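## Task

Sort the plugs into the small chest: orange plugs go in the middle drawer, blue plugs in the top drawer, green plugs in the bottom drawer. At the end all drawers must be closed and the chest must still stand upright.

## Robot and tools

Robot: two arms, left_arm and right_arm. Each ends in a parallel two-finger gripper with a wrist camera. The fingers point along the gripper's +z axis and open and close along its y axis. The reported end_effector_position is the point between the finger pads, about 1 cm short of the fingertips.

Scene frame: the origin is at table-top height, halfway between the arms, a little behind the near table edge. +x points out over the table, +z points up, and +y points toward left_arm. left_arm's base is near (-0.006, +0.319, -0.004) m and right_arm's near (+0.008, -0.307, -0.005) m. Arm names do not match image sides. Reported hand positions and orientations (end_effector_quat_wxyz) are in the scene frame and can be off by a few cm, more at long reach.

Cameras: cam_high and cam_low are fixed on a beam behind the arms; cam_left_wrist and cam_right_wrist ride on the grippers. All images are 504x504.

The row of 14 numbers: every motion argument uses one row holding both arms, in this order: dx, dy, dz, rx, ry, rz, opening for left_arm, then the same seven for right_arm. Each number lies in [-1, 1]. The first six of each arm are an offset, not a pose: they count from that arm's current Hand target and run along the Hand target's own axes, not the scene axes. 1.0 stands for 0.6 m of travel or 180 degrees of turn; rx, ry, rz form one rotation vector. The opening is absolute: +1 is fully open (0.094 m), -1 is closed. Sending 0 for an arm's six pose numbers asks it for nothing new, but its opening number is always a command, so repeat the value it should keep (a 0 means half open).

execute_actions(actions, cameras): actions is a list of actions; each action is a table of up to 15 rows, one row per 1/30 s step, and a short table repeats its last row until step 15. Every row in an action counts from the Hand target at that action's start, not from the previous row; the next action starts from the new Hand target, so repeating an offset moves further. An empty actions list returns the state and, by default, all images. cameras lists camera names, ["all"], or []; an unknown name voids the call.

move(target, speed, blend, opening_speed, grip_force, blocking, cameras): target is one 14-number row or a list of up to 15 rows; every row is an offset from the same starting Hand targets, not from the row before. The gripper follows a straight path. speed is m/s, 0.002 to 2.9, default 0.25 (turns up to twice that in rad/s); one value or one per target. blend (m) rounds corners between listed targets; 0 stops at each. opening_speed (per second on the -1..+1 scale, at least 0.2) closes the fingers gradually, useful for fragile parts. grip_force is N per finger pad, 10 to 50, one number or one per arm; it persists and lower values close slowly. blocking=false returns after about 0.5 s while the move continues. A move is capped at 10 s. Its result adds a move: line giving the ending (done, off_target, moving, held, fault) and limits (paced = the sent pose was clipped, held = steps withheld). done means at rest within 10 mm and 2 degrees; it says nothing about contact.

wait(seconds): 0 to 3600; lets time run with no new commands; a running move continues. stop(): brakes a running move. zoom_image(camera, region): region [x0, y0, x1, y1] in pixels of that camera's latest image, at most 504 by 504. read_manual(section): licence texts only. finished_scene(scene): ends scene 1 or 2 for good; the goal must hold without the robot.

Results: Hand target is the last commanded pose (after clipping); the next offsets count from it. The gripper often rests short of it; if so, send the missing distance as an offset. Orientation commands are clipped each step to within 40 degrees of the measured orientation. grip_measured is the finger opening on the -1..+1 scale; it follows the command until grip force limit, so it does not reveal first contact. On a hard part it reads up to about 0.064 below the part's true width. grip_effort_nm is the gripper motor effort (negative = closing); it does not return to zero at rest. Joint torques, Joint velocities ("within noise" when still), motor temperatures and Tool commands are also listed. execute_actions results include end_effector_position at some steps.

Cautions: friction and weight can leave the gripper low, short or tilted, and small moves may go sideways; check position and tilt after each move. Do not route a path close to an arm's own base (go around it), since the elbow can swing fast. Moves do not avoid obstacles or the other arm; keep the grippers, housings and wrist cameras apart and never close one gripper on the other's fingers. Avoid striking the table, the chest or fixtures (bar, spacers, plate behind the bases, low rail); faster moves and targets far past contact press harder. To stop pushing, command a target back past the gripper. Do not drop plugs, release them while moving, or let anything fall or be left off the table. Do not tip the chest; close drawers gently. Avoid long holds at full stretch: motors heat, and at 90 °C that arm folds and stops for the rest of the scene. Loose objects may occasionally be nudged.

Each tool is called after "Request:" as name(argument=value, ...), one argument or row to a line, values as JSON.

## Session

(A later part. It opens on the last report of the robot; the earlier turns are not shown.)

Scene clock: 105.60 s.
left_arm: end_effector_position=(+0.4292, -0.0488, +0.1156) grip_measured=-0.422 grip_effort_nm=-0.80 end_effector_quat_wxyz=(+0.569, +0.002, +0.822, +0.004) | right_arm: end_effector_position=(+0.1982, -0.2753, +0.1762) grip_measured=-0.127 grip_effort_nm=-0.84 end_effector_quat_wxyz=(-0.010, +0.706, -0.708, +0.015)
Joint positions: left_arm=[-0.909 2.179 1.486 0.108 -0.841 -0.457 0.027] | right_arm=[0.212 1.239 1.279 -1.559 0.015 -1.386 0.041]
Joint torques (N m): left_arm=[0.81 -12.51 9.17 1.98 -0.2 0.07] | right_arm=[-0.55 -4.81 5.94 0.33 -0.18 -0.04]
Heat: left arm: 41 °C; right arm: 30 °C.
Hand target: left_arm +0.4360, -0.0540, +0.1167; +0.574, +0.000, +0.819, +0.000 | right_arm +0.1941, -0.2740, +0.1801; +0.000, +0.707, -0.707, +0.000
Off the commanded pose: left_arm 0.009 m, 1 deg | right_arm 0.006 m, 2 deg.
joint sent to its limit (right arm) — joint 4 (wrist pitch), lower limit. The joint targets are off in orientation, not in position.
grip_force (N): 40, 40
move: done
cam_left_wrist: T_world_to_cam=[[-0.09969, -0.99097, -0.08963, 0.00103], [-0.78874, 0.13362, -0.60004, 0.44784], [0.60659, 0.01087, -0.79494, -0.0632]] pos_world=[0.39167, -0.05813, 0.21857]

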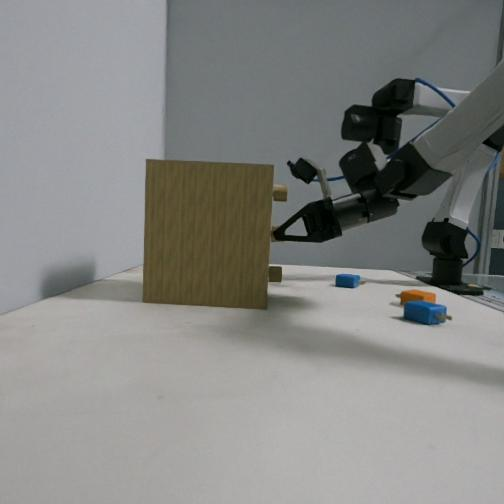

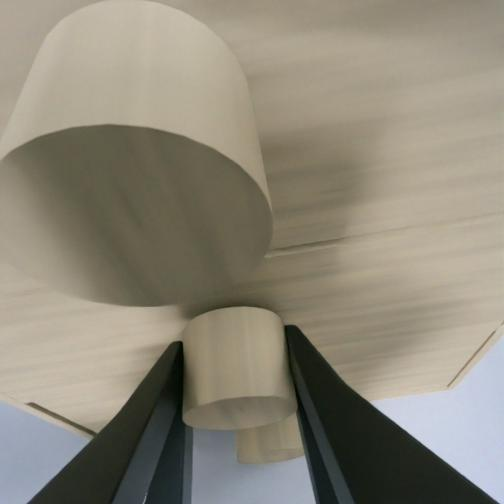

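Request:
move(
  target=[
    [0.0798,0,-0.2193,0,0,0,-0.7,0,0,0,0,0,0,-0.6],
    [0.0798,0,-0.2193,0,0,0,0.4,0,0,0,0,0,0,-0.6],
    [-0.1082,0,-0.2877,0,0,0,0.4,0,0,0,0,0,0,-0.6],
    [-0.054,0.4167,-0.339,0,0,0,1,-0.31,-0.3067,-0.0583,0.0556,0,0,-0.6],
  ],
  speed=[0.12,0.1,0.2,0.3],
  blend=[0,0,0.02,0],
  cameras=["all"],
)

Scene clock: 113.07 s.
left_arm: end_effector_position=(+0.2539, +0.1958, +0.2107) grip_measured=+0.998 grip_effort_nm=0.14 end_effector_quat_wxyz=(+0.566, +0.004, +0.824, +0.010) | right_arm: end_effector_position=(+0.3742, -0.0899, +0.2125) grip_measured=-0.127 grip_effort_nm=-0.84 end_effector_quat_wxyz=(-0.103, +0.705, -0.699, +0.066)
Joint positions: left_arm=[-0.859 0.851 0.628 -0.346 -0.802 -0.418 0.094] | right_arm=[0.608 2.03 2.261 -1.557 0.093 -1.013 0.041]
Joint torques (N m): left_arm=[1.4 -3.45 6.84 2.19 -0.08 0.11] | right_arm=[-0.13 -8.49 8.88 0.68 0.1 0.08]
Heat: left arm: 42 °C; right arm: 30 °C.
Hand target: left_arm +0.2556, +0.1959, +0.2165; +0.574, +0.000, +0.819, +0.000 | right_arm +0.3782, -0.0881, +0.2150; -0.061, +0.704, -0.705, +0.061
Off the commanded pose: left_arm 0.006 m, 2 deg | right_arm 0.005 m, 5 deg.
joint sent to its limit (right arm) — joint 4 (wrist pitch), lower limit. The joint targets are off in orientation, not in position.
grip_force (N): 40, 40
move: off_target (right_arm); target 2's new opening was sent with left_arm's hand 0.016 m and 1 deg from that target
cam_left_wrist: T_world_to_cam=[[-0.09773, -0.99016, -0.10019, 0.23601], [-0.79375, 0.13828, -0.59231, 0.3327], [0.60034, 0.02164, -0.79946, 0.11639]] pos_world=[0.21728, 0.18516, 0.31376]
cam_right_wrist: T_world_to_cam=[[0.94617, -0.11982, 0.30067, -0.43251], [-0.24843, -0.86429, 0.43735, -0.04575], [0.20747, -0.48851, -0.84754, 0.16497]] pos_world=[0.36364, -0.01078, 0.28987]

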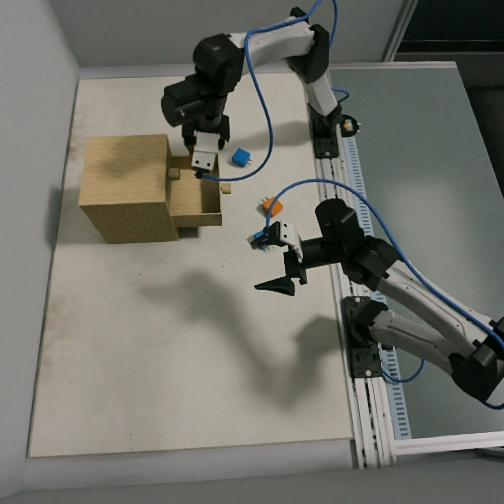

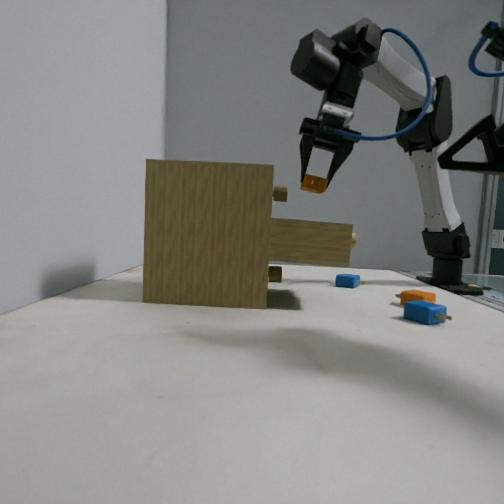

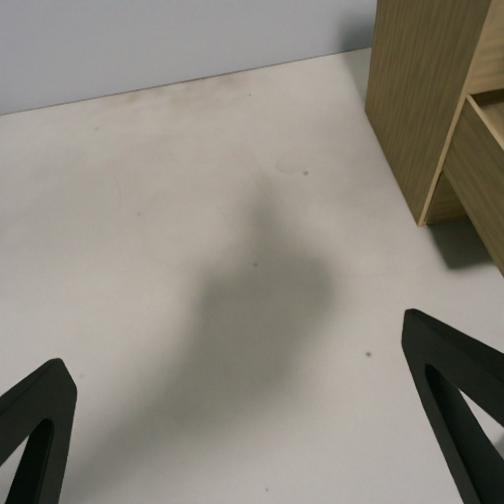

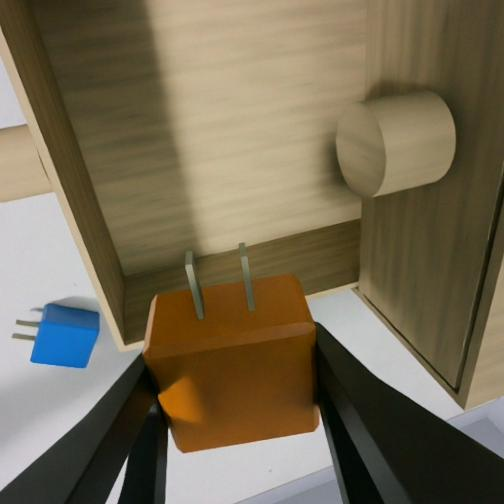

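Request:
move(
  target=[
    [0,0,0,0,0,0,1,0.0167,0.0115,0.1707,0,0,0,-0.6],
    [0,0,0,0,0,0,1,0.0167,0.0115,0.1707,0,0,0,0.16],
    [0,0,0,0,0,0,1,0.0167,-0.0195,-0.005,0,0,0,0.16],
    [0,0,0,0,0,0,1,-0.0717,0.3367,0.0083,-0.0313,0.0599,0.692,1],
  ],
  speed=[0.15,0.1,0.2,0.3],
  blend=[0,0,0.02,0],
  cameras=["all"],
)

Scene clock: 125.07 s.
left_arm: end_effector_position=(+0.2539, +0.1958, +0.2107) grip_measured=+0.998 grip_effort_nm=0.14 end_effector_quat_wxyz=(+0.566, +0.004, +0.824, +0.010) | right_arm: end_effector_position=(+0.1842, -0.0443, +0.1636) grip_measured=+0.998 grip_effort_nm=0.10 end_effector_quat_wxyz=(-0.003, +0.298, +0.954, -0.020)
Joint positions: left_arm=[-0.859 0.851 0.628 -0.346 -0.802 -0.418 0.094] | right_arm=[1.029 1.778 1.732 -1.554 0.019 1.606 0.094]
Joint torques (N m): left_arm=[1.54 -3.23 6.97 2.14 -0.1 0.11] | right_arm=[0.24 -11.4 5.7 0.23 0.01 0.11]
Heat: left arm: 37 °C; right arm: 30 °C.
Hand target: left_arm +0.2556, +0.1959, +0.2165; +0.574, +0.000, +0.819, +0.000 | right_arm +0.1801, -0.0449, +0.1752; +0.000, +0.300, +0.954, +0.000
Off the commanded pose: left_arm 0.006 m, 2 deg | right_arm 0.012 m, 2 deg.
grip_force (N): 40, 40
move: off_target (right_arm); target 4's new opening was sent with right_arm's hand 0.012 m and 2 deg from that target
cam_left_wrist: T_world_to_cam=[[-0.09773, -0.99016, -0.10019, 0.23601], [-0.79375, 0.13828, -0.59231, 0.3327], [0.60034, 0.02164, -0.79946, 0.11639]] pos_world=[0.21728, 0.18516, 0.31376]
cam_right_wrist: T_world_to_cam=[[-0.65958, -0.74298, 0.1137, 0.06611], [-0.59941, 0.61122, 0.51683, 0.08485], [-0.45349, 0.27274, -0.8485, 0.34076]] pos_world=[0.24899, -0.09568, 0.23777]

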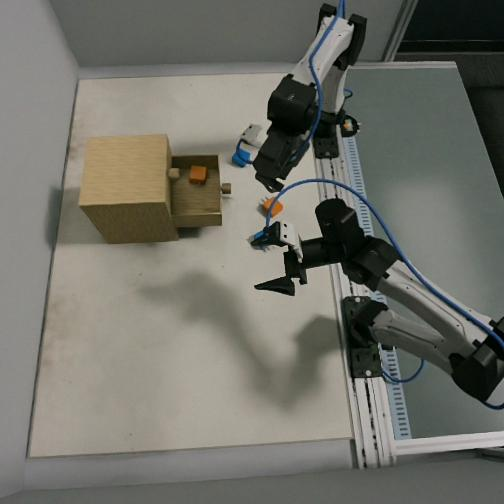

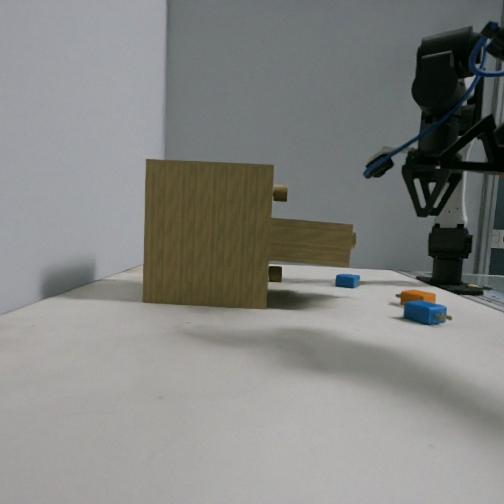

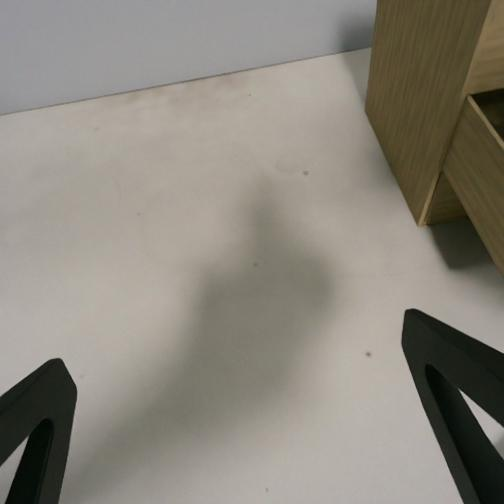

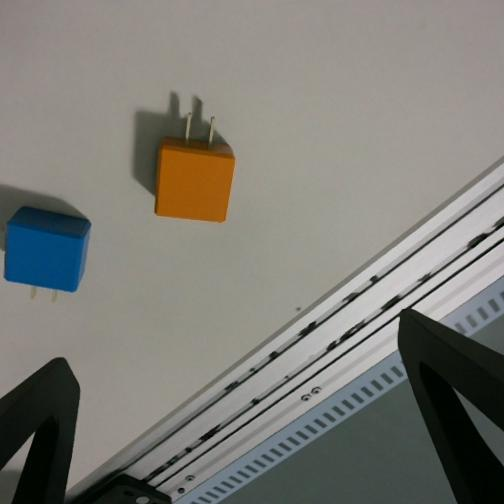

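Request:
move(
  target=[
    [0,0,0,0,0,0,1,-0.0073,0.0215,0.15,0,0,0.05,0.4],
    [0,0,0,0,0,0,1,-0.0073,0.0215,0.262,0,0,0.05,0.4],
    [0,0,0,0,0,0,1,-0.0073,0.0215,0.262,0,0,0.05,-0.6],
    [0,0,0,0,0,0,1,-0.0073,0.0215,-0.04,0,0,0.05,-0.6],
  ],
  speed=[0.2,0.15,0.1,0.25],
  cameras=["cam_right_wrist"],
)

Scene clock: 131.93 s.
left_arm: end_effector_position=(+0.2539, +0.1958, +0.2107) grip_measured=+0.998 grip_effort_nm=0.14 end_effector_quat_wxyz=(+0.566, +0.004, +0.824, +0.010) | right_arm: end_effector_position=(+0.1939, -0.0360, +0.1815) grip_measured=-0.126 grip_effort_nm=-0.84 end_effector_quat_wxyz=(+0.006, +0.371, +0.928, +0.017)
Joint positions: left_arm=[-0.859 0.851 0.628 -0.346 -0.802 -0.418 0.094] | right_arm=[1.018 1.766 1.791 -1.548 0.019 1.749 0.041]
Joint torques (N m): left_arm=[1.46 -3.45 7.08 2.16 -0.1 0.14] | right_arm=[-0.02 -10.61 8.28 0.19 0.01 0.1]
Motor temperatures (°C): left_arm=[18 35 30 27 19 21 20] | right_arm=[19 28 30 23 16 20 20]
Heat: left arm: 35 °C; right arm: 30 °C.
Hand target: left_arm +0.2556, +0.1959, +0.2165; +0.574, +0.000, +0.819, +0.000 | right_arm +0.1910, -0.0369, +0.1992; +0.000, +0.374, +0.927, +0.000
Off the commanded pose: left_arm 0.006 m, 2 deg | right_arm 0.018 m, 2 deg.
joint sent to its limit (right arm) — joint 4 (wrist pitch), lower limit. The joint targets are off in orientation, not in position.
grip_force (N): 40, 40
move: off_target (right_arm)
cam_right_wrist: T_world_to_cam=[[-0.76988, -0.63703, 0.03845, 0.11561], [-0.52276, 0.66404, 0.53458, 0.06009], [-0.36607, 0.39146, -0.84425, 0.34468]] pos_world=[0.2466, -0.10118, 0.25442]

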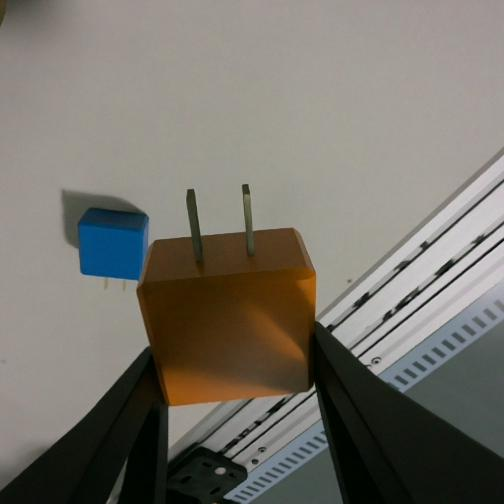

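Request:
move(
  target=[
    [0,0,0,0,0,0,1,-0.2038,0.2401,-0.0267,0.0273,-0.0642,-0.7415,-0.6],
    [0,0,0,0,0,0,1,-0.2038,0.2401,0.1437,0.0273,-0.0642,-0.7415,-0.6],
    [0,0,0,0,0,0,1,-0.2038,0.2401,0.1437,0.0273,-0.0642,-0.7415,0.16],
    [0,0,0,0,0,0,1,-0.2038,0.2401,-0.0267,0.0273,-0.0642,-0.7415,0.16],
  ],
  speed=[0.3,0.15,0.15,0.25],
  blend=[0.01,0,0,0],
  cameras=["all"],
)

Scene clock: 142.83 s.
left_arm: end_effector_position=(+0.2539, +0.1958, +0.2107) grip_measured=+0.998 grip_effort_nm=0.14 end_effector_quat_wxyz=(+0.566, +0.004, +0.824, +0.010) | right_arm: end_effector_position=(+0.3826, -0.0179, +0.1816) grip_measured=+0.158 grip_effort_nm=0.10 end_effector_quat_wxyz=(-0.109, +0.701, -0.702, +0.066)
Joint positions: left_arm=[-0.859 0.851 0.628 -0.346 -0.802 -0.418 0.094] | right_arm=[0.738 2.245 2.474 -1.554 0.124 -0.877 0.054]
Joint torques (N m): left_arm=[1.4 -3.63 6.86 2.13 -0.16 0.17] | right_arm=[0.13 -16.36 8.61 0.66 0.04 -0.06]
Heat: left arm: 33 °C; right arm: 31 °C.
Hand target: left_arm +0.2556, +0.1959, +0.2165; +0.574, +0.000, +0.819, +0.000 | right_arm +0.3790, -0.0181, +0.2154; -0.061, +0.704, -0.705, +0.061
Off the commanded pose: left_arm 0.006 m, 2 deg | right_arm 0.034 m, 6 deg.
joint sent to its limit (right arm) — joint 4 (wrist pitch), lower limit. The joint targets are off in orientation, not in position.
grip_force (N): 40, 40
move: off_target (right_arm)
cam_left_wrist: T_world_to_cam=[[-0.09773, -0.99016, -0.10019, 0.23601], [-0.79375, 0.13828, -0.59231, 0.3327], [0.60034, 0.02164, -0.79946, 0.11639]] pos_world=[0.21728, 0.18516, 0.31376]
cam_right_wrist: T_world_to_cam=[[0.94199, -0.13186, 0.30865, -0.42264], [-0.26075, -0.86652, 0.42562, 0.03883], [0.21133, -0.48141, -0.85064, 0.17135]] pos_world=[0.37204, 0.06041, 0.25968]

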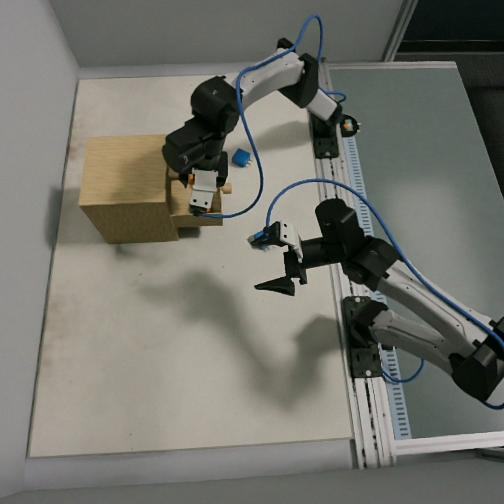

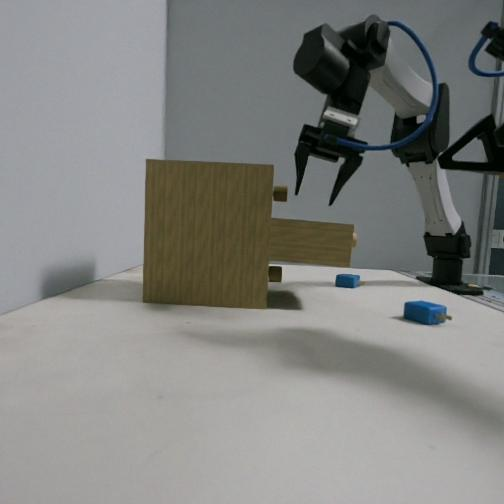

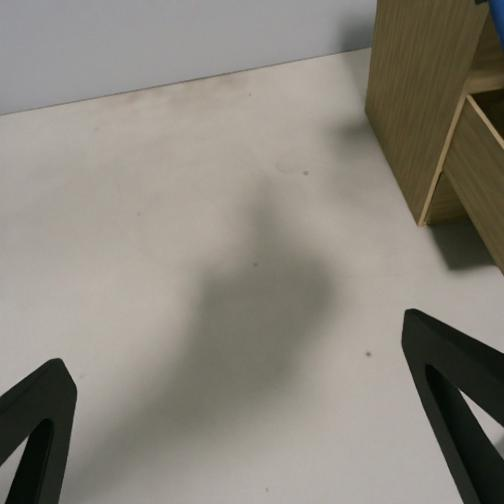

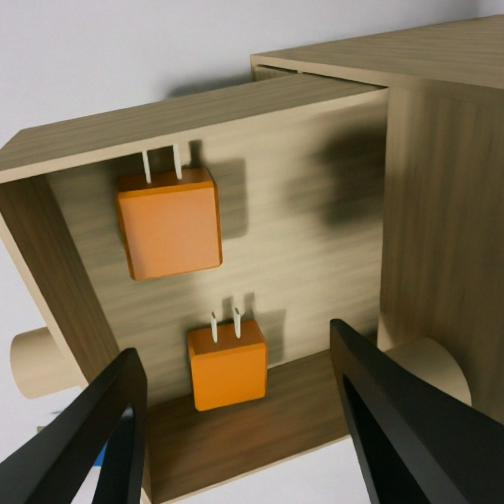

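Request:
move(
  target=[
    [0,0,0,0,0,0,1,0,-0.0116,-0.0657,0,0,0,0.16],
    [0,0,0,0,0,0,1,0.0417,0.2325,-0.0156,0.2596,-0.26,0.4488,-1],
    [0,0,0,0,0,0,1,0.0417,0.2228,0.1215,0.2596,-0.26,0.4488,-1],
    [0,0,0,0,0,0,1,0.0417,-0.0559,0.1724,0.2596,-0.26,0.4488,-1],
  ],
  speed=[0.2,0.3,0.2,0.12],
  blend=[0.01,0,0.01,0],
  cameras=["cam_low","cam_right_wrist"],
)

Scene clock: 154.27 s.
left_arm: end_effector_position=(+0.2539, +0.1958, +0.2107) grip_measured=+0.998 grip_effort_nm=0.14 end_effector_quat_wxyz=(+0.566, +0.004, +0.824, +0.010) | right_arm: end_effector_position=(+0.4206, -0.0671, +0.1123) grip_measured=-0.990 grip_effort_nm=-0.51 end_effector_quat_wxyz=(+0.565, +0.009, +0.824, -0.041)
Joint positions: left_arm=[-0.859 0.851 0.628 -0.346 -0.802 -0.418 0.094] | right_arm=[0.828 1.82 0.954 0.348 0.81 0.333 0]
Joint torques (N m): left_arm=[1.51 -3.44 6.87 2.17 -0.15 0.17] | right_arm=[0.21 -6.39 10.22 2.01 -0.4 -0.07]
Heat: left arm: 31 °C; right arm: 31 °C.
Hand target: left_arm +0.2556, +0.1959, +0.2165; +0.574, +0.000, +0.819, +0.000 | right_arm +0.4300, -0.0431, +0.1192; +0.574, +0.000, +0.819, +0.000
Off the commanded pose: left_arm 0.006 m, 2 deg | right_arm 0.027 m, 5 deg.
grip_force (N): 40, 40
move: off_target (right_arm)
cam_right_wrist: T_world_to_cam=[[-0.17242, -0.98465, -0.02715, 0.00577], [-0.78535, 0.15405, -0.59958, 0.43989], [0.59456, -0.08205, -0.79986, -0.05953]] pos_world=[0.38185, -0.06697, 0.21629]

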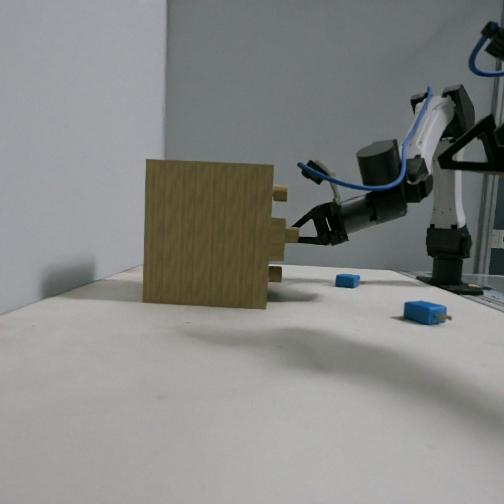

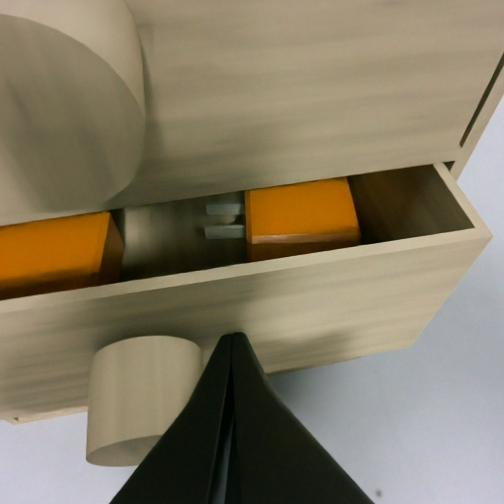

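Request:
move(
  target=[
    [0,0,0,0,0,0,1,0.0313,0,-0.0862,0,0,0,-1],
    [0,0,0,0,0,0,1,0.0313,0.015,-0.0862,0,0,0,-1],
    [0,0,0,0,0,0,1,0,0.015,0,0,0,0,-1],
  ],
  speed=0.12,
  cameras=["cam_low","cam_right_wrist"],
)

Scene clock: 158.37 s.
left_arm: end_effector_position=(+0.2539, +0.1958, +0.2107) grip_measured=+0.998 grip_effort_nm=0.14 end_effector_quat_wxyz=(+0.566, +0.004, +0.824, +0.010) | right_arm: end_effector_position=(+0.4204, -0.0439, +0.1139) grip_measured=-0.990 grip_effort_nm=-0.51 end_effector_quat_wxyz=(+0.567, -0.002, +0.824, -0.015)
Joint positions: left_arm=[-0.859 0.851 0.628 -0.346 -0.802 -0.418 0.094] | right_arm=[0.856 1.849 0.994 0.353 0.785 0.343 0]
Joint torques (N m): left_arm=[1.28 -3.41 6.65 2.12 -0.09 0.12] | right_arm=[-0.87 -6.83 9.91 1.84 -0.05 -0.07]
Heat: left arm: 31 °C; right arm: 31 °C.
Hand target: left_arm +0.2556, +0.1959, +0.2165; +0.574, +0.000, +0.819, +0.000 | right_arm +0.4299, -0.0341, +0.1193; +0.574, +0.000, +0.819, +0.000
Off the commanded pose: left_arm 0.006 m, 2 deg | right_arm 0.015 m, 2 deg.
grip_force (N): 40, 40
move: off_target (right_arm)
cam_right_wrist: T_world_to_cam=[[-0.12688, -0.99024, -0.0576, 0.01263], [-0.79033, 0.13601, -0.59739, 0.43814], [0.5994, -0.03028, -0.79988, -0.05588]] pos_world=[0.38138, -0.04878, 0.21777]

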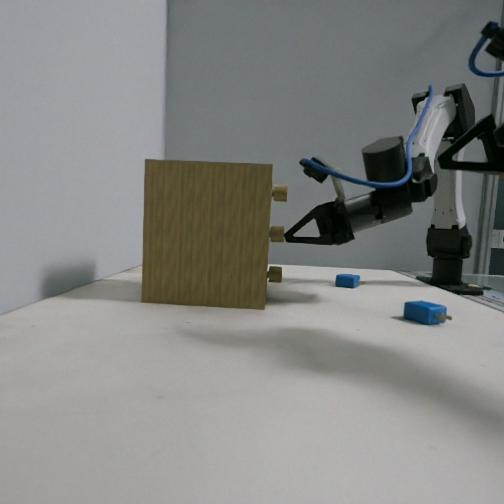

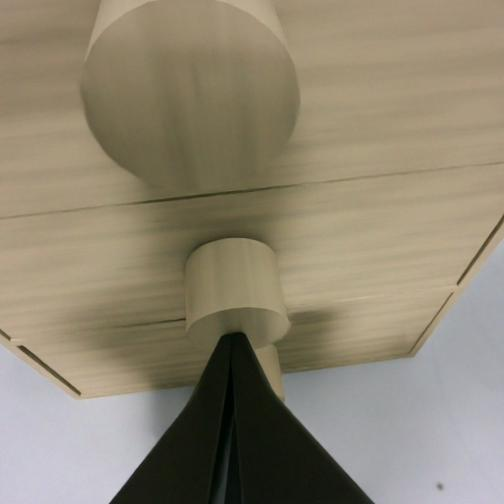

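Request:
move(
  target=[
    [0,0,0,0,0,0,1,-0.0684,0,-0.158,0,0,0,0.2],
    [0,0,0,0,0,0,1,-0.1186,0,-0.0201,0,0,0,0.2],
    [0,0,0,0,0,0,1,-0.1186,0,-0.0201,0,0,0,-0.7],
  ],
  speed=[0.2,0.15,0.15],
  cameras=["cam_low","cam_right_wrist"],
)

Scene clock: 163.80 s.
left_arm: end_effector_position=(+0.2539, +0.1958, +0.2107) grip_measured=+0.998 grip_effort_nm=0.14 end_effector_quat_wxyz=(+0.566, +0.004, +0.824, +0.010) | right_arm: end_effector_position=(+0.4356, -0.0434, +0.1821) grip_measured=-0.411 grip_effort_nm=-0.78 end_effector_quat_wxyz=(+0.564, -0.003, +0.825, -0.013)
Joint positions: left_arm=[-0.859 0.851 0.628 -0.346 -0.802 -0.418 0.094] | right_arm=[0.826 1.758 1.187 0.078 0.753 0.328 0.028]
Joint torques (N m): left_arm=[1.16 -3.28 6.99 2.17 -0.12 0.15] | right_arm=[-0.32 -7.04 10.51 1.86 0.07 -0.06]
Motor temperatures (°C): left_arm=[18 30 31 29 19 21 20] | right_arm=[19 31 32 25 16 20 20]
Heat: left arm: 31 °C; right arm: 32 °C.
Hand target: left_arm +0.2556, +0.1959, +0.2165; +0.574, +0.000, +0.819, +0.000 | right_arm +0.4429, -0.0340, +0.1903; +0.574, +0.000, +0.819, +0.000
Off the commanded pose: left_arm 0.006 m, 2 deg | right_arm 0.014 m, 2 deg.
grip_force (N): 40, 40
move: off_target (right_arm); target 3's new opening was sent with right_arm's hand 0.014 m and 2 deg from that target
cam_right_wrist: T_world_to_cam=[[-0.12278, -0.99065, -0.05942, 0.01756], [-0.79462, 0.134, -0.59213, 0.49172], [0.59456, -0.02548, -0.80365, -0.00739]] pos_world=[0.39728, -0.04868, 0.28627]

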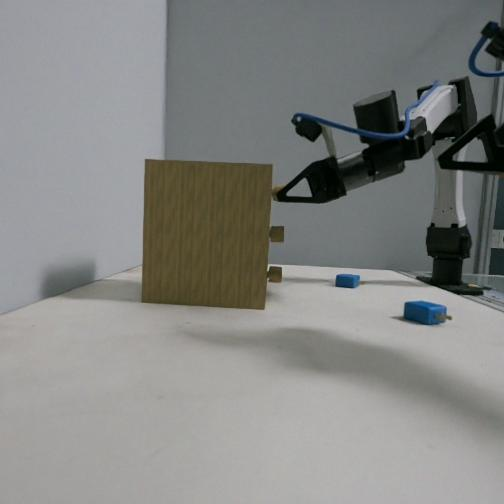

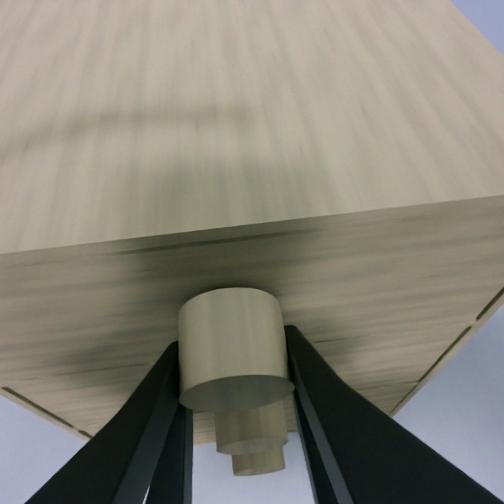

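Request:
move(
  target=[
    [0,0,0,0,0,0,1,0.0798,0,-0.2193,0,0,0,-0.7],
    [0,0,0,0,0,0,1,0.0798,0,-0.2193,0,0,0,0.4],
    [0,0,0,0,0,0,1,-0.0455,0,-0.265,0,0,0,0.4],
    [0.074,-0.2317,-0.0255,0.149,0.3688,0.2126,1,0.1172,-0.285,-0.2732,0.0814,0.383,0.1162,1],
  ],
  speed=[0.12,0.1,0.2,0.3],
  cameras=["all"],
)

Scene clock: 173.57 s.
left_arm: end_effector_position=(+0.2236, +0.0608, +0.1783) grip_measured=+0.998 grip_effort_nm=0.14 end_effector_quat_wxyz=(+0.015, +0.370, +0.929, +0.000) | right_arm: end_effector_position=(+0.2619, -0.2069, +0.1766) grip_measured=+0.998 grip_effort_nm=0.10 end_effector_quat_wxyz=(+0.003, +0.208, +0.978, -0.005)
Joint positions: left_arm=[-0.814 1.868 1.878 -1.559 0.005 -0.075 0.094] | right_arm=[0.42 1.57 1.558 -1.543 0.016 0.81 0.094]
Joint torques (N m): left_arm=[0.92 -9.16 8.16 0.33 0.11 0.16] | right_arm=[-0.77 -4.62 8.91 0.2 -0.06 -0.05]
Heat: left arm: 32 °C; right arm: 32 °C.
Hand target: left_arm +0.2262, +0.0568, +0.1800; +0.000, +0.374, +0.927, +0.000 | right_arm +0.2650, -0.2052, +0.1802; +0.000, +0.207, +0.978, +0.000
Off the commanded pose: left_arm 0.005 m, 2 deg | right_arm 0.005 m, 1 deg.
joint sent to its limit (left arm) — joint 4 (wrist pitch), lower limit. The joint targets still meet the commanded pose.
grip_force (N): 40, 40
move: done; target 2's new opening was sent with right_arm's hand 0.017 m and 2 deg from that target
cam_left_wrist: T_world_to_cam=[[-0.76387, -0.6432, 0.05289, 0.19669], [-0.53543, 0.67737, 0.50446, 0.02206], [-0.3603, 0.35702, -0.86181, 0.31732]] pos_world=[0.27639, -0.00172, 0.25194]
cam_right_wrist: T_world_to_cam=[[-0.51143, -0.85546, 0.08143, -0.06124], [-0.70972, 0.47392, 0.52124, 0.22381], [-0.48449, 0.20879, -0.84951, 0.42639]] pos_world=[0.3341, -0.24748, 0.25055]

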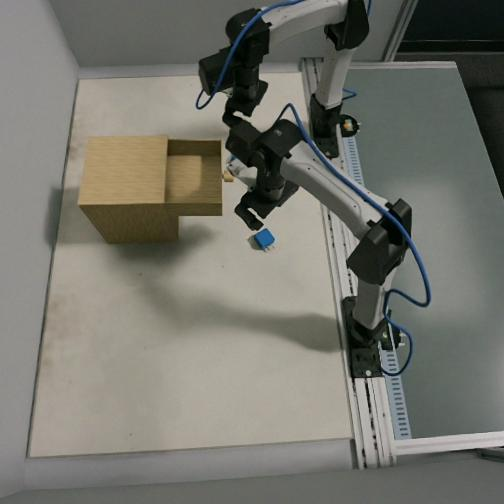

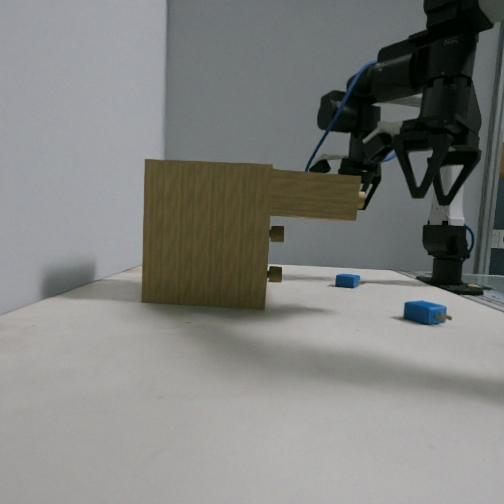

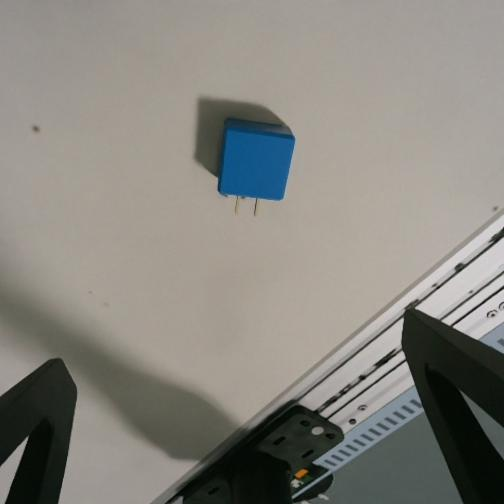

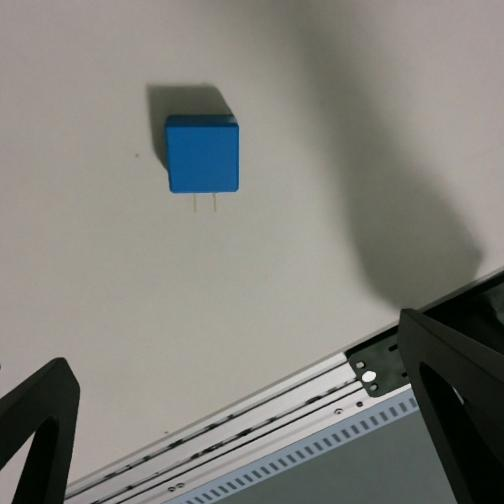

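Request:
move(
  target=[
    [-0.016,-0.024,0.276,0,0,0.05,0.6,-0.0165,0.0165,0.2735,0,0,0.02,0.6],
    [-0.016,-0.024,0.276,0,0,0.05,-0.6,-0.0165,0.0165,0.2735,0,0,0.02,-0.6],
    [-0.016,-0.024,-0.02,0,0,0.05,-0.6,-0.0165,0.0165,-0.02,0,0,0.02,-0.6],
  ],
  speed=[0.2,0.2,0.25],
  cameras=["cam_left_wrist","cam_right_wrist"],
)

Scene clock: 180.93 s.
left_arm: end_effector_position=(+0.2241, +0.0405, +0.1741) grip_measured=-0.138 grip_effort_nm=-0.84 end_effector_quat_wxyz=(+0.017, +0.441, +0.898, -0.001) | right_arm: end_effector_position=(+0.2796, -0.2023, +0.1806) grip_measured=-0.128 grip_effort_nm=-0.84 end_effector_quat_wxyz=(+0.008, +0.235, +0.972, +0.000)
Joint positions: left_arm=[-0.85 1.927 1.94 -1.559 0.006 0.044 0.041] | right_arm=[0.411 1.63 1.638 -1.549 0.014 0.856 0.041]
Joint torques (N m): left_arm=[0.72 -15.02 7.49 0.39 0.13 0.15] | right_arm=[-0.09 -8.03 8.31 0.2 -0.04 0.08]
Heat: left arm: 32 °C; right arm: 32 °C.
Hand target: left_arm +0.2232, +0.0398, +0.1921; +0.000, +0.446, +0.895, +0.000 | right_arm +0.2781, -0.2002, +0.1922; +0.000, +0.238, +0.971, +0.000
Off the commanded pose: left_arm 0.018 m, 2 deg | right_arm 0.012 m, 1 deg.
joint sent to its limit (left arm) — joint 4 (wrist pitch), lower limit. The joint targets are off in orientation, not in position.
joint sent to its limit (right arm) — joint 4 (wrist pitch), lower limit. The joint targets still meet the commanded pose.
grip_force (N): 40, 40
move: off_target (left_arm, right_arm)
cam_left_wrist: T_world_to_cam=[[-0.85414, -0.51758, 0.05055, 0.19972], [-0.42607, 0.75221, 0.50264, 0.01093], [-0.29818, 0.40779, -0.86302, 0.30535]] pos_world=[0.2663, -0.02936, 0.24794]
cam_right_wrist: T_world_to_cam=[[-0.5596, -0.82587, 0.06921, -0.02689], [-0.68867, 0.50984, 0.51556, 0.23446], [-0.46107, 0.24085, -0.85405, 0.43822]] pos_world=[0.34847, -0.24729, 0.25525]

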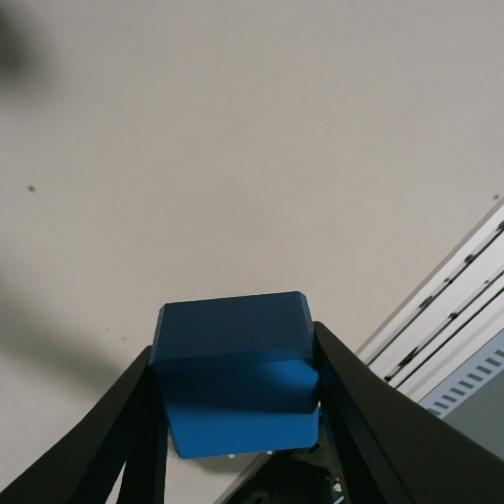

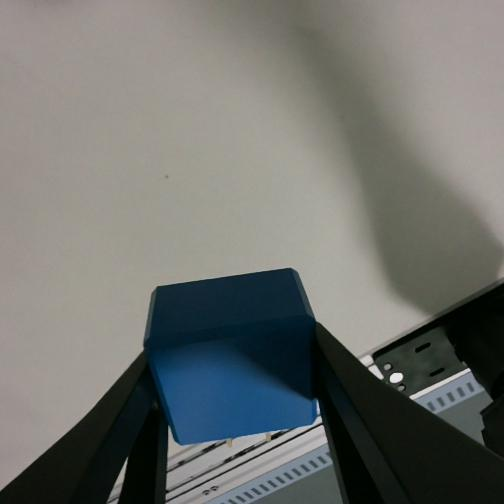

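Request:
move(
  target=[
    [0,0,-0.1083,0,0,0,-0.6,0,0,0,0,0,0,-0.6],
    [-0.2157,0.142,-0.105,-0.0531,-0.0178,0.2056,-0.6,0,0,0,0,0,0,-0.6],
    [-0.2157,0.142,0.0035,-0.0531,-0.0178,0.2056,-0.6,0,0,0,0,0,0,-0.6],
  ],
  speed=[0.2,0.25,0.12],
  blend=[0.02,0,0],
  cameras=["all"],
)

Scene clock: 188.03 s.
left_arm: end_effector_position=(+0.3661, -0.0136, +0.2178) grip_measured=-0.139 grip_effort_nm=-0.84 end_effector_quat_wxyz=(+0.189, +0.696, +0.690, +0.061) | right_arm: end_effector_position=(+0.2794, -0.2024, +0.1806) grip_measured=-0.128 grip_effort_nm=-0.84 end_effector_quat_wxyz=(+0.008, +0.235, +0.972, +0.000)
Joint positions: left_arm=[-0.734 2.329 2.691 -1.554 -0.089 0.84 0.04] | right_arm=[0.411 1.63 1.638 -1.55 0.014 0.856 0.041]
Joint torques (N m): left_arm=[0.65 -10.17 4.38 1.02 -0.1 -0.01] | right_arm=[-0.12 -8.06 8.35 0.21 -0.04 0.08]
Heat: left arm: 33 °C; right arm: 33 °C.
Hand target: left_arm +0.3691, -0.0122, +0.1901; +0.061, +0.705, +0.704, +0.061 | right_arm +0.2780, -0.2002, +0.1922; +0.000, +0.238, +0.971, +0.000
Off the commanded pose: left_arm 0.028 m, 15 deg | right_arm 0.012 m, 1 deg.
joint sent to its limit (left arm) — joint 4 (wrist pitch), lower limit. The joint targets are off in orientation, not in position.
joint sent to its limit (right arm) — joint 4 (wrist pitch), lower limit. The joint targets still meet the commanded pose.
grip_force (N): 40, 40
move: off_target (left_arm)
cam_left_wrist: T_world_to_cam=[[-0.94859, 0.09737, -0.30117, 0.41039], [-0.02642, 0.92384, 0.38187, -0.02755], [0.31542, 0.3702, -0.87377, 0.18459]] pos_world=[0.33034, -0.08285, 0.29541]
cam_right_wrist: T_world_to_cam=[[-0.55952, -0.82585, 0.07009, -0.02724], [-0.68813, 0.51002, 0.5161, 0.23409], [-0.46197, 0.24054, -0.85365, 0.43818]] pos_world=[0.34826, -0.24729, 0.25515]

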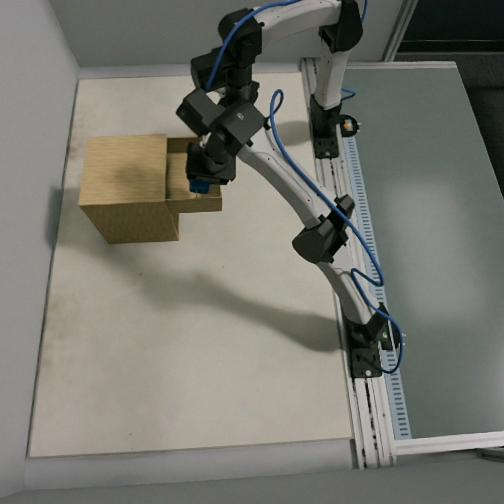

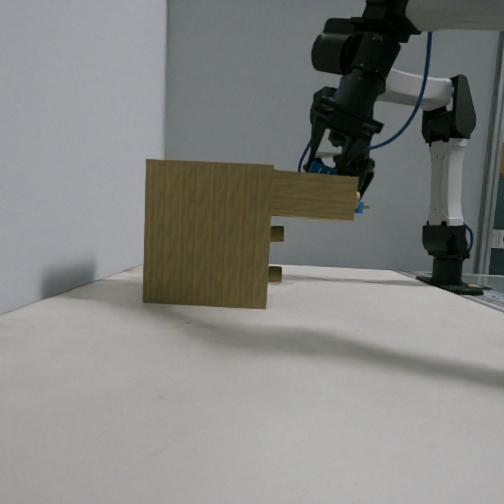

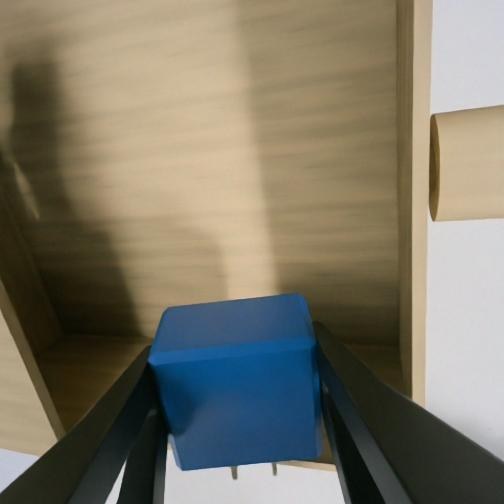

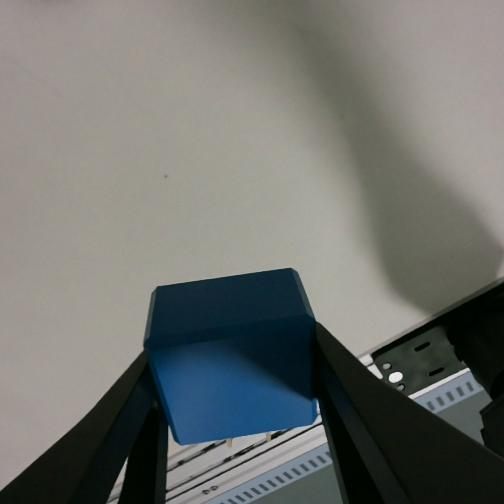

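Request:
move(
  target=[
    [0,0.013,-0.0739,0,0,0,-0.6,0,0,0,0,0,0,-0.6],
    [-0.0417,0.013,-0.0739,0,0,0,-0.6,0,0,0,0,0,0,-0.6],
    [-0.0417,0,0,0,0,0,-0.6,0,0,0,0,0,0,-0.6],
  ],
  speed=[0.2,0.15,0.12],
  blend=[0.01,0.01,0],
  cameras=["cam_low","cam_left_wrist"],
)

Scene clock: 190.87 s.
left_arm: end_effector_position=(+0.3645, -0.0369, +0.1957) grip_measured=-0.139 grip_effort_nm=-0.84 end_effector_quat_wxyz=(+0.180, +0.704, +0.685, +0.058) | right_arm: end_effector_position=(+0.2794, -0.2024, +0.1806) grip_measured=-0.128 grip_effort_nm=-0.84 end_effector_quat_wxyz=(+0.008, +0.235, +0.972, +0.000)
Joint positions: left_arm=[-0.772 2.432 2.791 -1.572 -0.095 0.822 0.04] | right_arm=[0.411 1.63 1.638 -1.55 0.014 0.856 0.041]
Joint torques (N m): left_arm=[0.5 -13.94 5.83 1.12 -0.14 -0.1] | right_arm=[-0.1 -8.06 8.36 0.22 -0.04 0.08]
Heat: left arm: 33 °C; right arm: 33 °C.
Hand target: left_arm +0.3691, -0.0373, +0.1901; +0.061, +0.705, +0.704, +0.061 | right_arm +0.2780, -0.2002, +0.1922; +0.000, +0.238, +0.971, +0.000
Off the commanded pose: left_arm 0.007 m, 14 deg | right_arm 0.012 m, 1 deg.
joint read past its limit (left arm) — joint 4 (wrist pitch), lower limit.
joint sent to its limit (left arm) — joint 4 (wrist pitch), lower limit. The joint targets are off in orientation, not in position.
joint sent to its limit (right arm) — joint 4 (wrist pitch), lower limit. The joint targets still meet the commanded pose.
grip_force (N): 40, 40
move: off_target (left_arm)
cam_left_wrist: T_world_to_cam=[[-0.95073, 0.11842, -0.28652, 0.40322], [-0.00416, 0.91922, 0.39372, -0.00825], [0.31, 0.37551, -0.87344, 0.17646]] pos_world=[0.32861, -0.10643, 0.2729]

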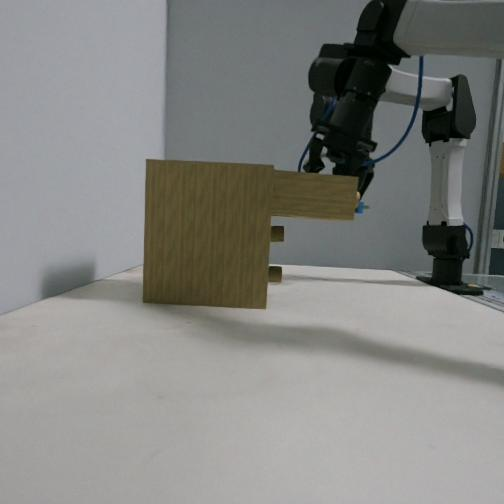

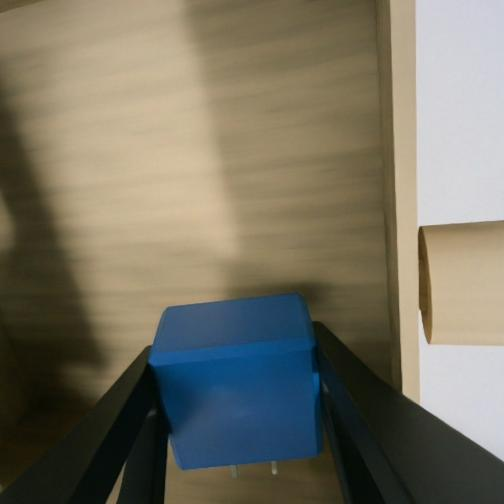

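Request:
move(
  target=[
    [-0.0417,-0.0026,0.0148,0,0,0,-0.6,0,0,-0.05,0,0,0,-0.6],
    [-0.0417,-0.0026,0.0148,0,0,0,0.16,0,0,-0.05,0,0,0,-0.6],
    [-0.0417,0.0232,-0.1313,0,0,0,0.16,0,0,-0.113,0,0,0,-0.6],
    [0.3667,-0.1797,-0.1332,0,0,0,0.16,0,0,-0.113,0,0,0,-0.6],
    [0.3667,-0.1797,-0.1332,0,0,0,0.16,-0.0543,0.235,-0.1133,0.0342,-0.0563,-0.6507,-0.6],
  ],
  speed=[0.1,0.1,0.2,0.35,0.3],
  blend=[0,0,0.02,0.05,0],
  cameras=["cam_high","cam_low","cam_right_wrist"],
)

Scene clock: 202.83 s.
left_arm: end_effector_position=(+0.2511, +0.1824, +0.2438) grip_measured=+0.158 grip_effort_nm=0.14 end_effector_quat_wxyz=(+0.090, +0.701, +0.704, +0.077) | right_arm: end_effector_position=(+0.3684, -0.0937, +0.2571) grip_measured=-0.128 grip_effort_nm=-0.84 end_effector_quat_wxyz=(-0.161, +0.693, -0.698, +0.078)
Joint positions: left_arm=[-0.509 1.557 1.765 -1.574 -0.087 1.047 0.054] | right_arm=[0.61 1.947 2.301 -1.56 0.095 -1.002 0.041]
Joint torques (N m): left_arm=[1.24 -9.58 5.46 0.85 0.15 0.13] | right_arm=[0.2 -7.53 8.75 0.92 0.11 -0.07]
Motor temperatures (°C): left_arm=[18 37 30 25 19 21 21] | right_arm=[19 30 33 23 16 20 21]
Heat: left arm: 37 °C; right arm: 33 °C.
Hand target: left_arm +0.2493, +0.1830, +0.2501; +0.061, +0.705, +0.704, +0.061 | right_arm +0.3721, -0.0902, +0.2601; -0.061, +0.704, -0.705, +0.061
Off the commanded pose: left_arm 0.007 m, 4 deg | right_arm 0.006 m, 12 deg.
elbow stopped short (left arm): the move would have taken joint 3 (elbow) straighter than the controller allows.
joint read past its limit (left arm) — joint 4 (wrist pitch), lower limit.
joint sent to its limit (left arm) — joint 4 (wrist pitch), lower limit. The joint targets are off in orientation, not in position.
joint sent to its limit (right arm) — joint 4 (wrist pitch), lower limit. The joint targets are off in orientation, not in position.
grip_force (N): 40, 40
move: off_target (left_arm, right_arm); target 2's new opening was sent with left_arm's hand 0.013 m and 15 deg from that target
cam_right_wrist: T_world_to_cam=[[0.91052, -0.15258, 0.38428, -0.45238], [-0.29698, -0.88801, 0.35107, -0.03211], [0.28768, -0.43377, -0.85386, 0.17921]] pos_world=[0.35081, -0.0198, 0.33813]

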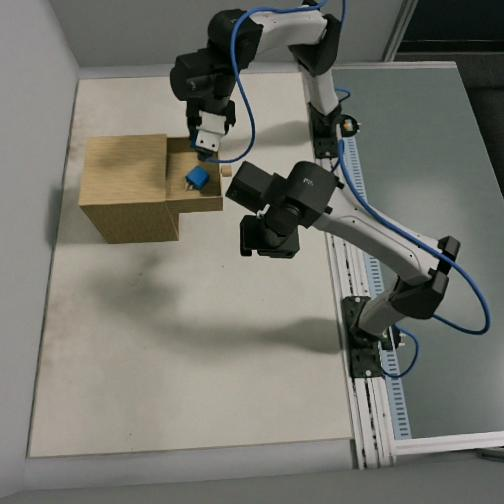

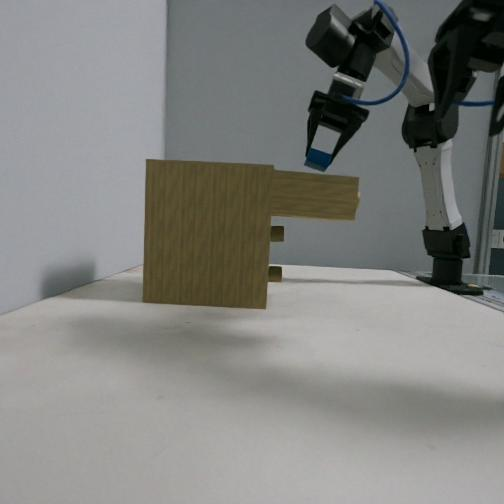

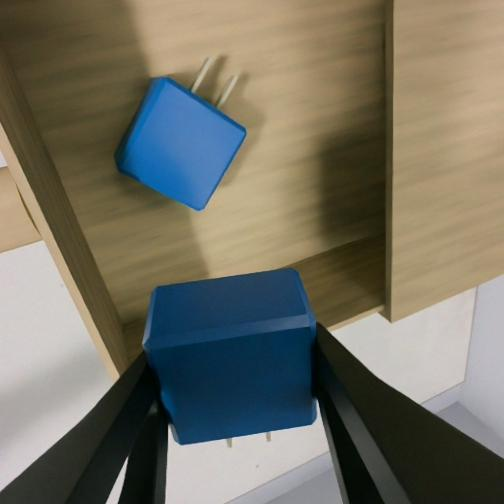

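Request:
move(
  target=[
    [0,0,0,0,0,0,0.16,0.0167,-0.0443,0.0078,0,0,0,-0.6],
    [0,0,0,0,0,0,0.16,0.0167,-0.0235,0.126,0,0,0,-0.6],
  ],
  speed=0.13,
  blend=[0.005,0],
  cameras=["cam_low","cam_right_wrist"],
)

Scene clock: 207.07 s.
left_arm: end_effector_position=(+0.2511, +0.1824, +0.2438) grip_measured=+0.158 grip_effort_nm=0.14 end_effector_quat_wxyz=(+0.090, +0.701, +0.704, +0.077) | right_arm: end_effector_position=(+0.3971, -0.0983, +0.1933) grip_measured=-0.128 grip_effort_nm=-0.84 end_effector_quat_wxyz=(-0.085, +0.705, -0.701, +0.067)
Joint positions: left_arm=[-0.509 1.557 1.765 -1.574 -0.087 1.047 0.054] | right_arm=[0.563 2.117 2.322 -1.56 0.093 -1.054 0.041]
Joint torques (N m): left_arm=[1.06 -9.81 5.44 0.84 0.19 0.12] | right_arm=[-0.77 -9.4 6.3 0.66 0.02 0.03]
Heat: left arm: 37 °C; right arm: 33 °C.
Hand target: left_arm +0.2493, +0.1830, +0.2501; +0.061, +0.705, +0.704, +0.061 | right_arm +0.3990, -0.1003, +0.1881; -0.061, +0.704, -0.705, +0.061
Off the commanded pose: left_arm 0.007 m, 4 deg | right_arm 0.006 m, 3 deg.
joint read past its limit (left arm) — joint 4 (wrist pitch), lower limit.
joint sent to its limit (left arm) — joint 4 (wrist pitch), lower limit. The joint targets are off in orientation, not in position.
joint sent to its limit (right arm) — joint 4 (wrist pitch), lower limit. The joint targets still meet the commanded pose.
grip_force (N): 40, 40
move: off_target (right_arm)
cam_right_wrist: T_world_to_cam=[[0.9525, -0.11756, 0.28094, -0.44794], [-0.24218, -0.85171, 0.4647, -0.04548], [0.18465, -0.51067, -0.83972, 0.14514]] pos_world=[0.38884, -0.01727, 0.26885]

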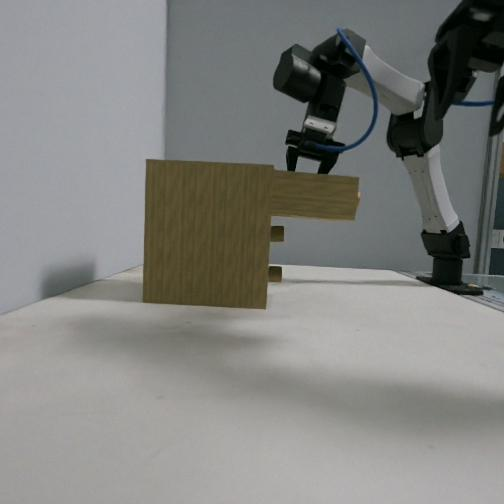

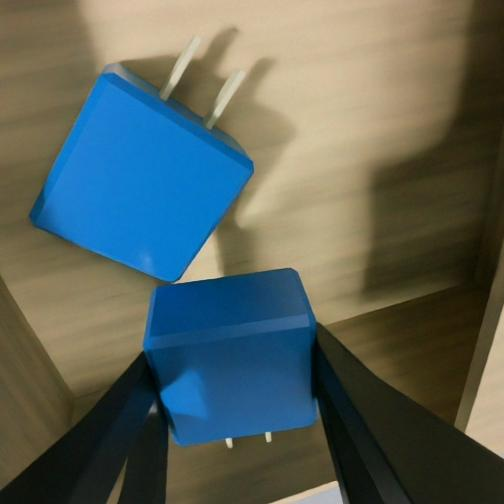

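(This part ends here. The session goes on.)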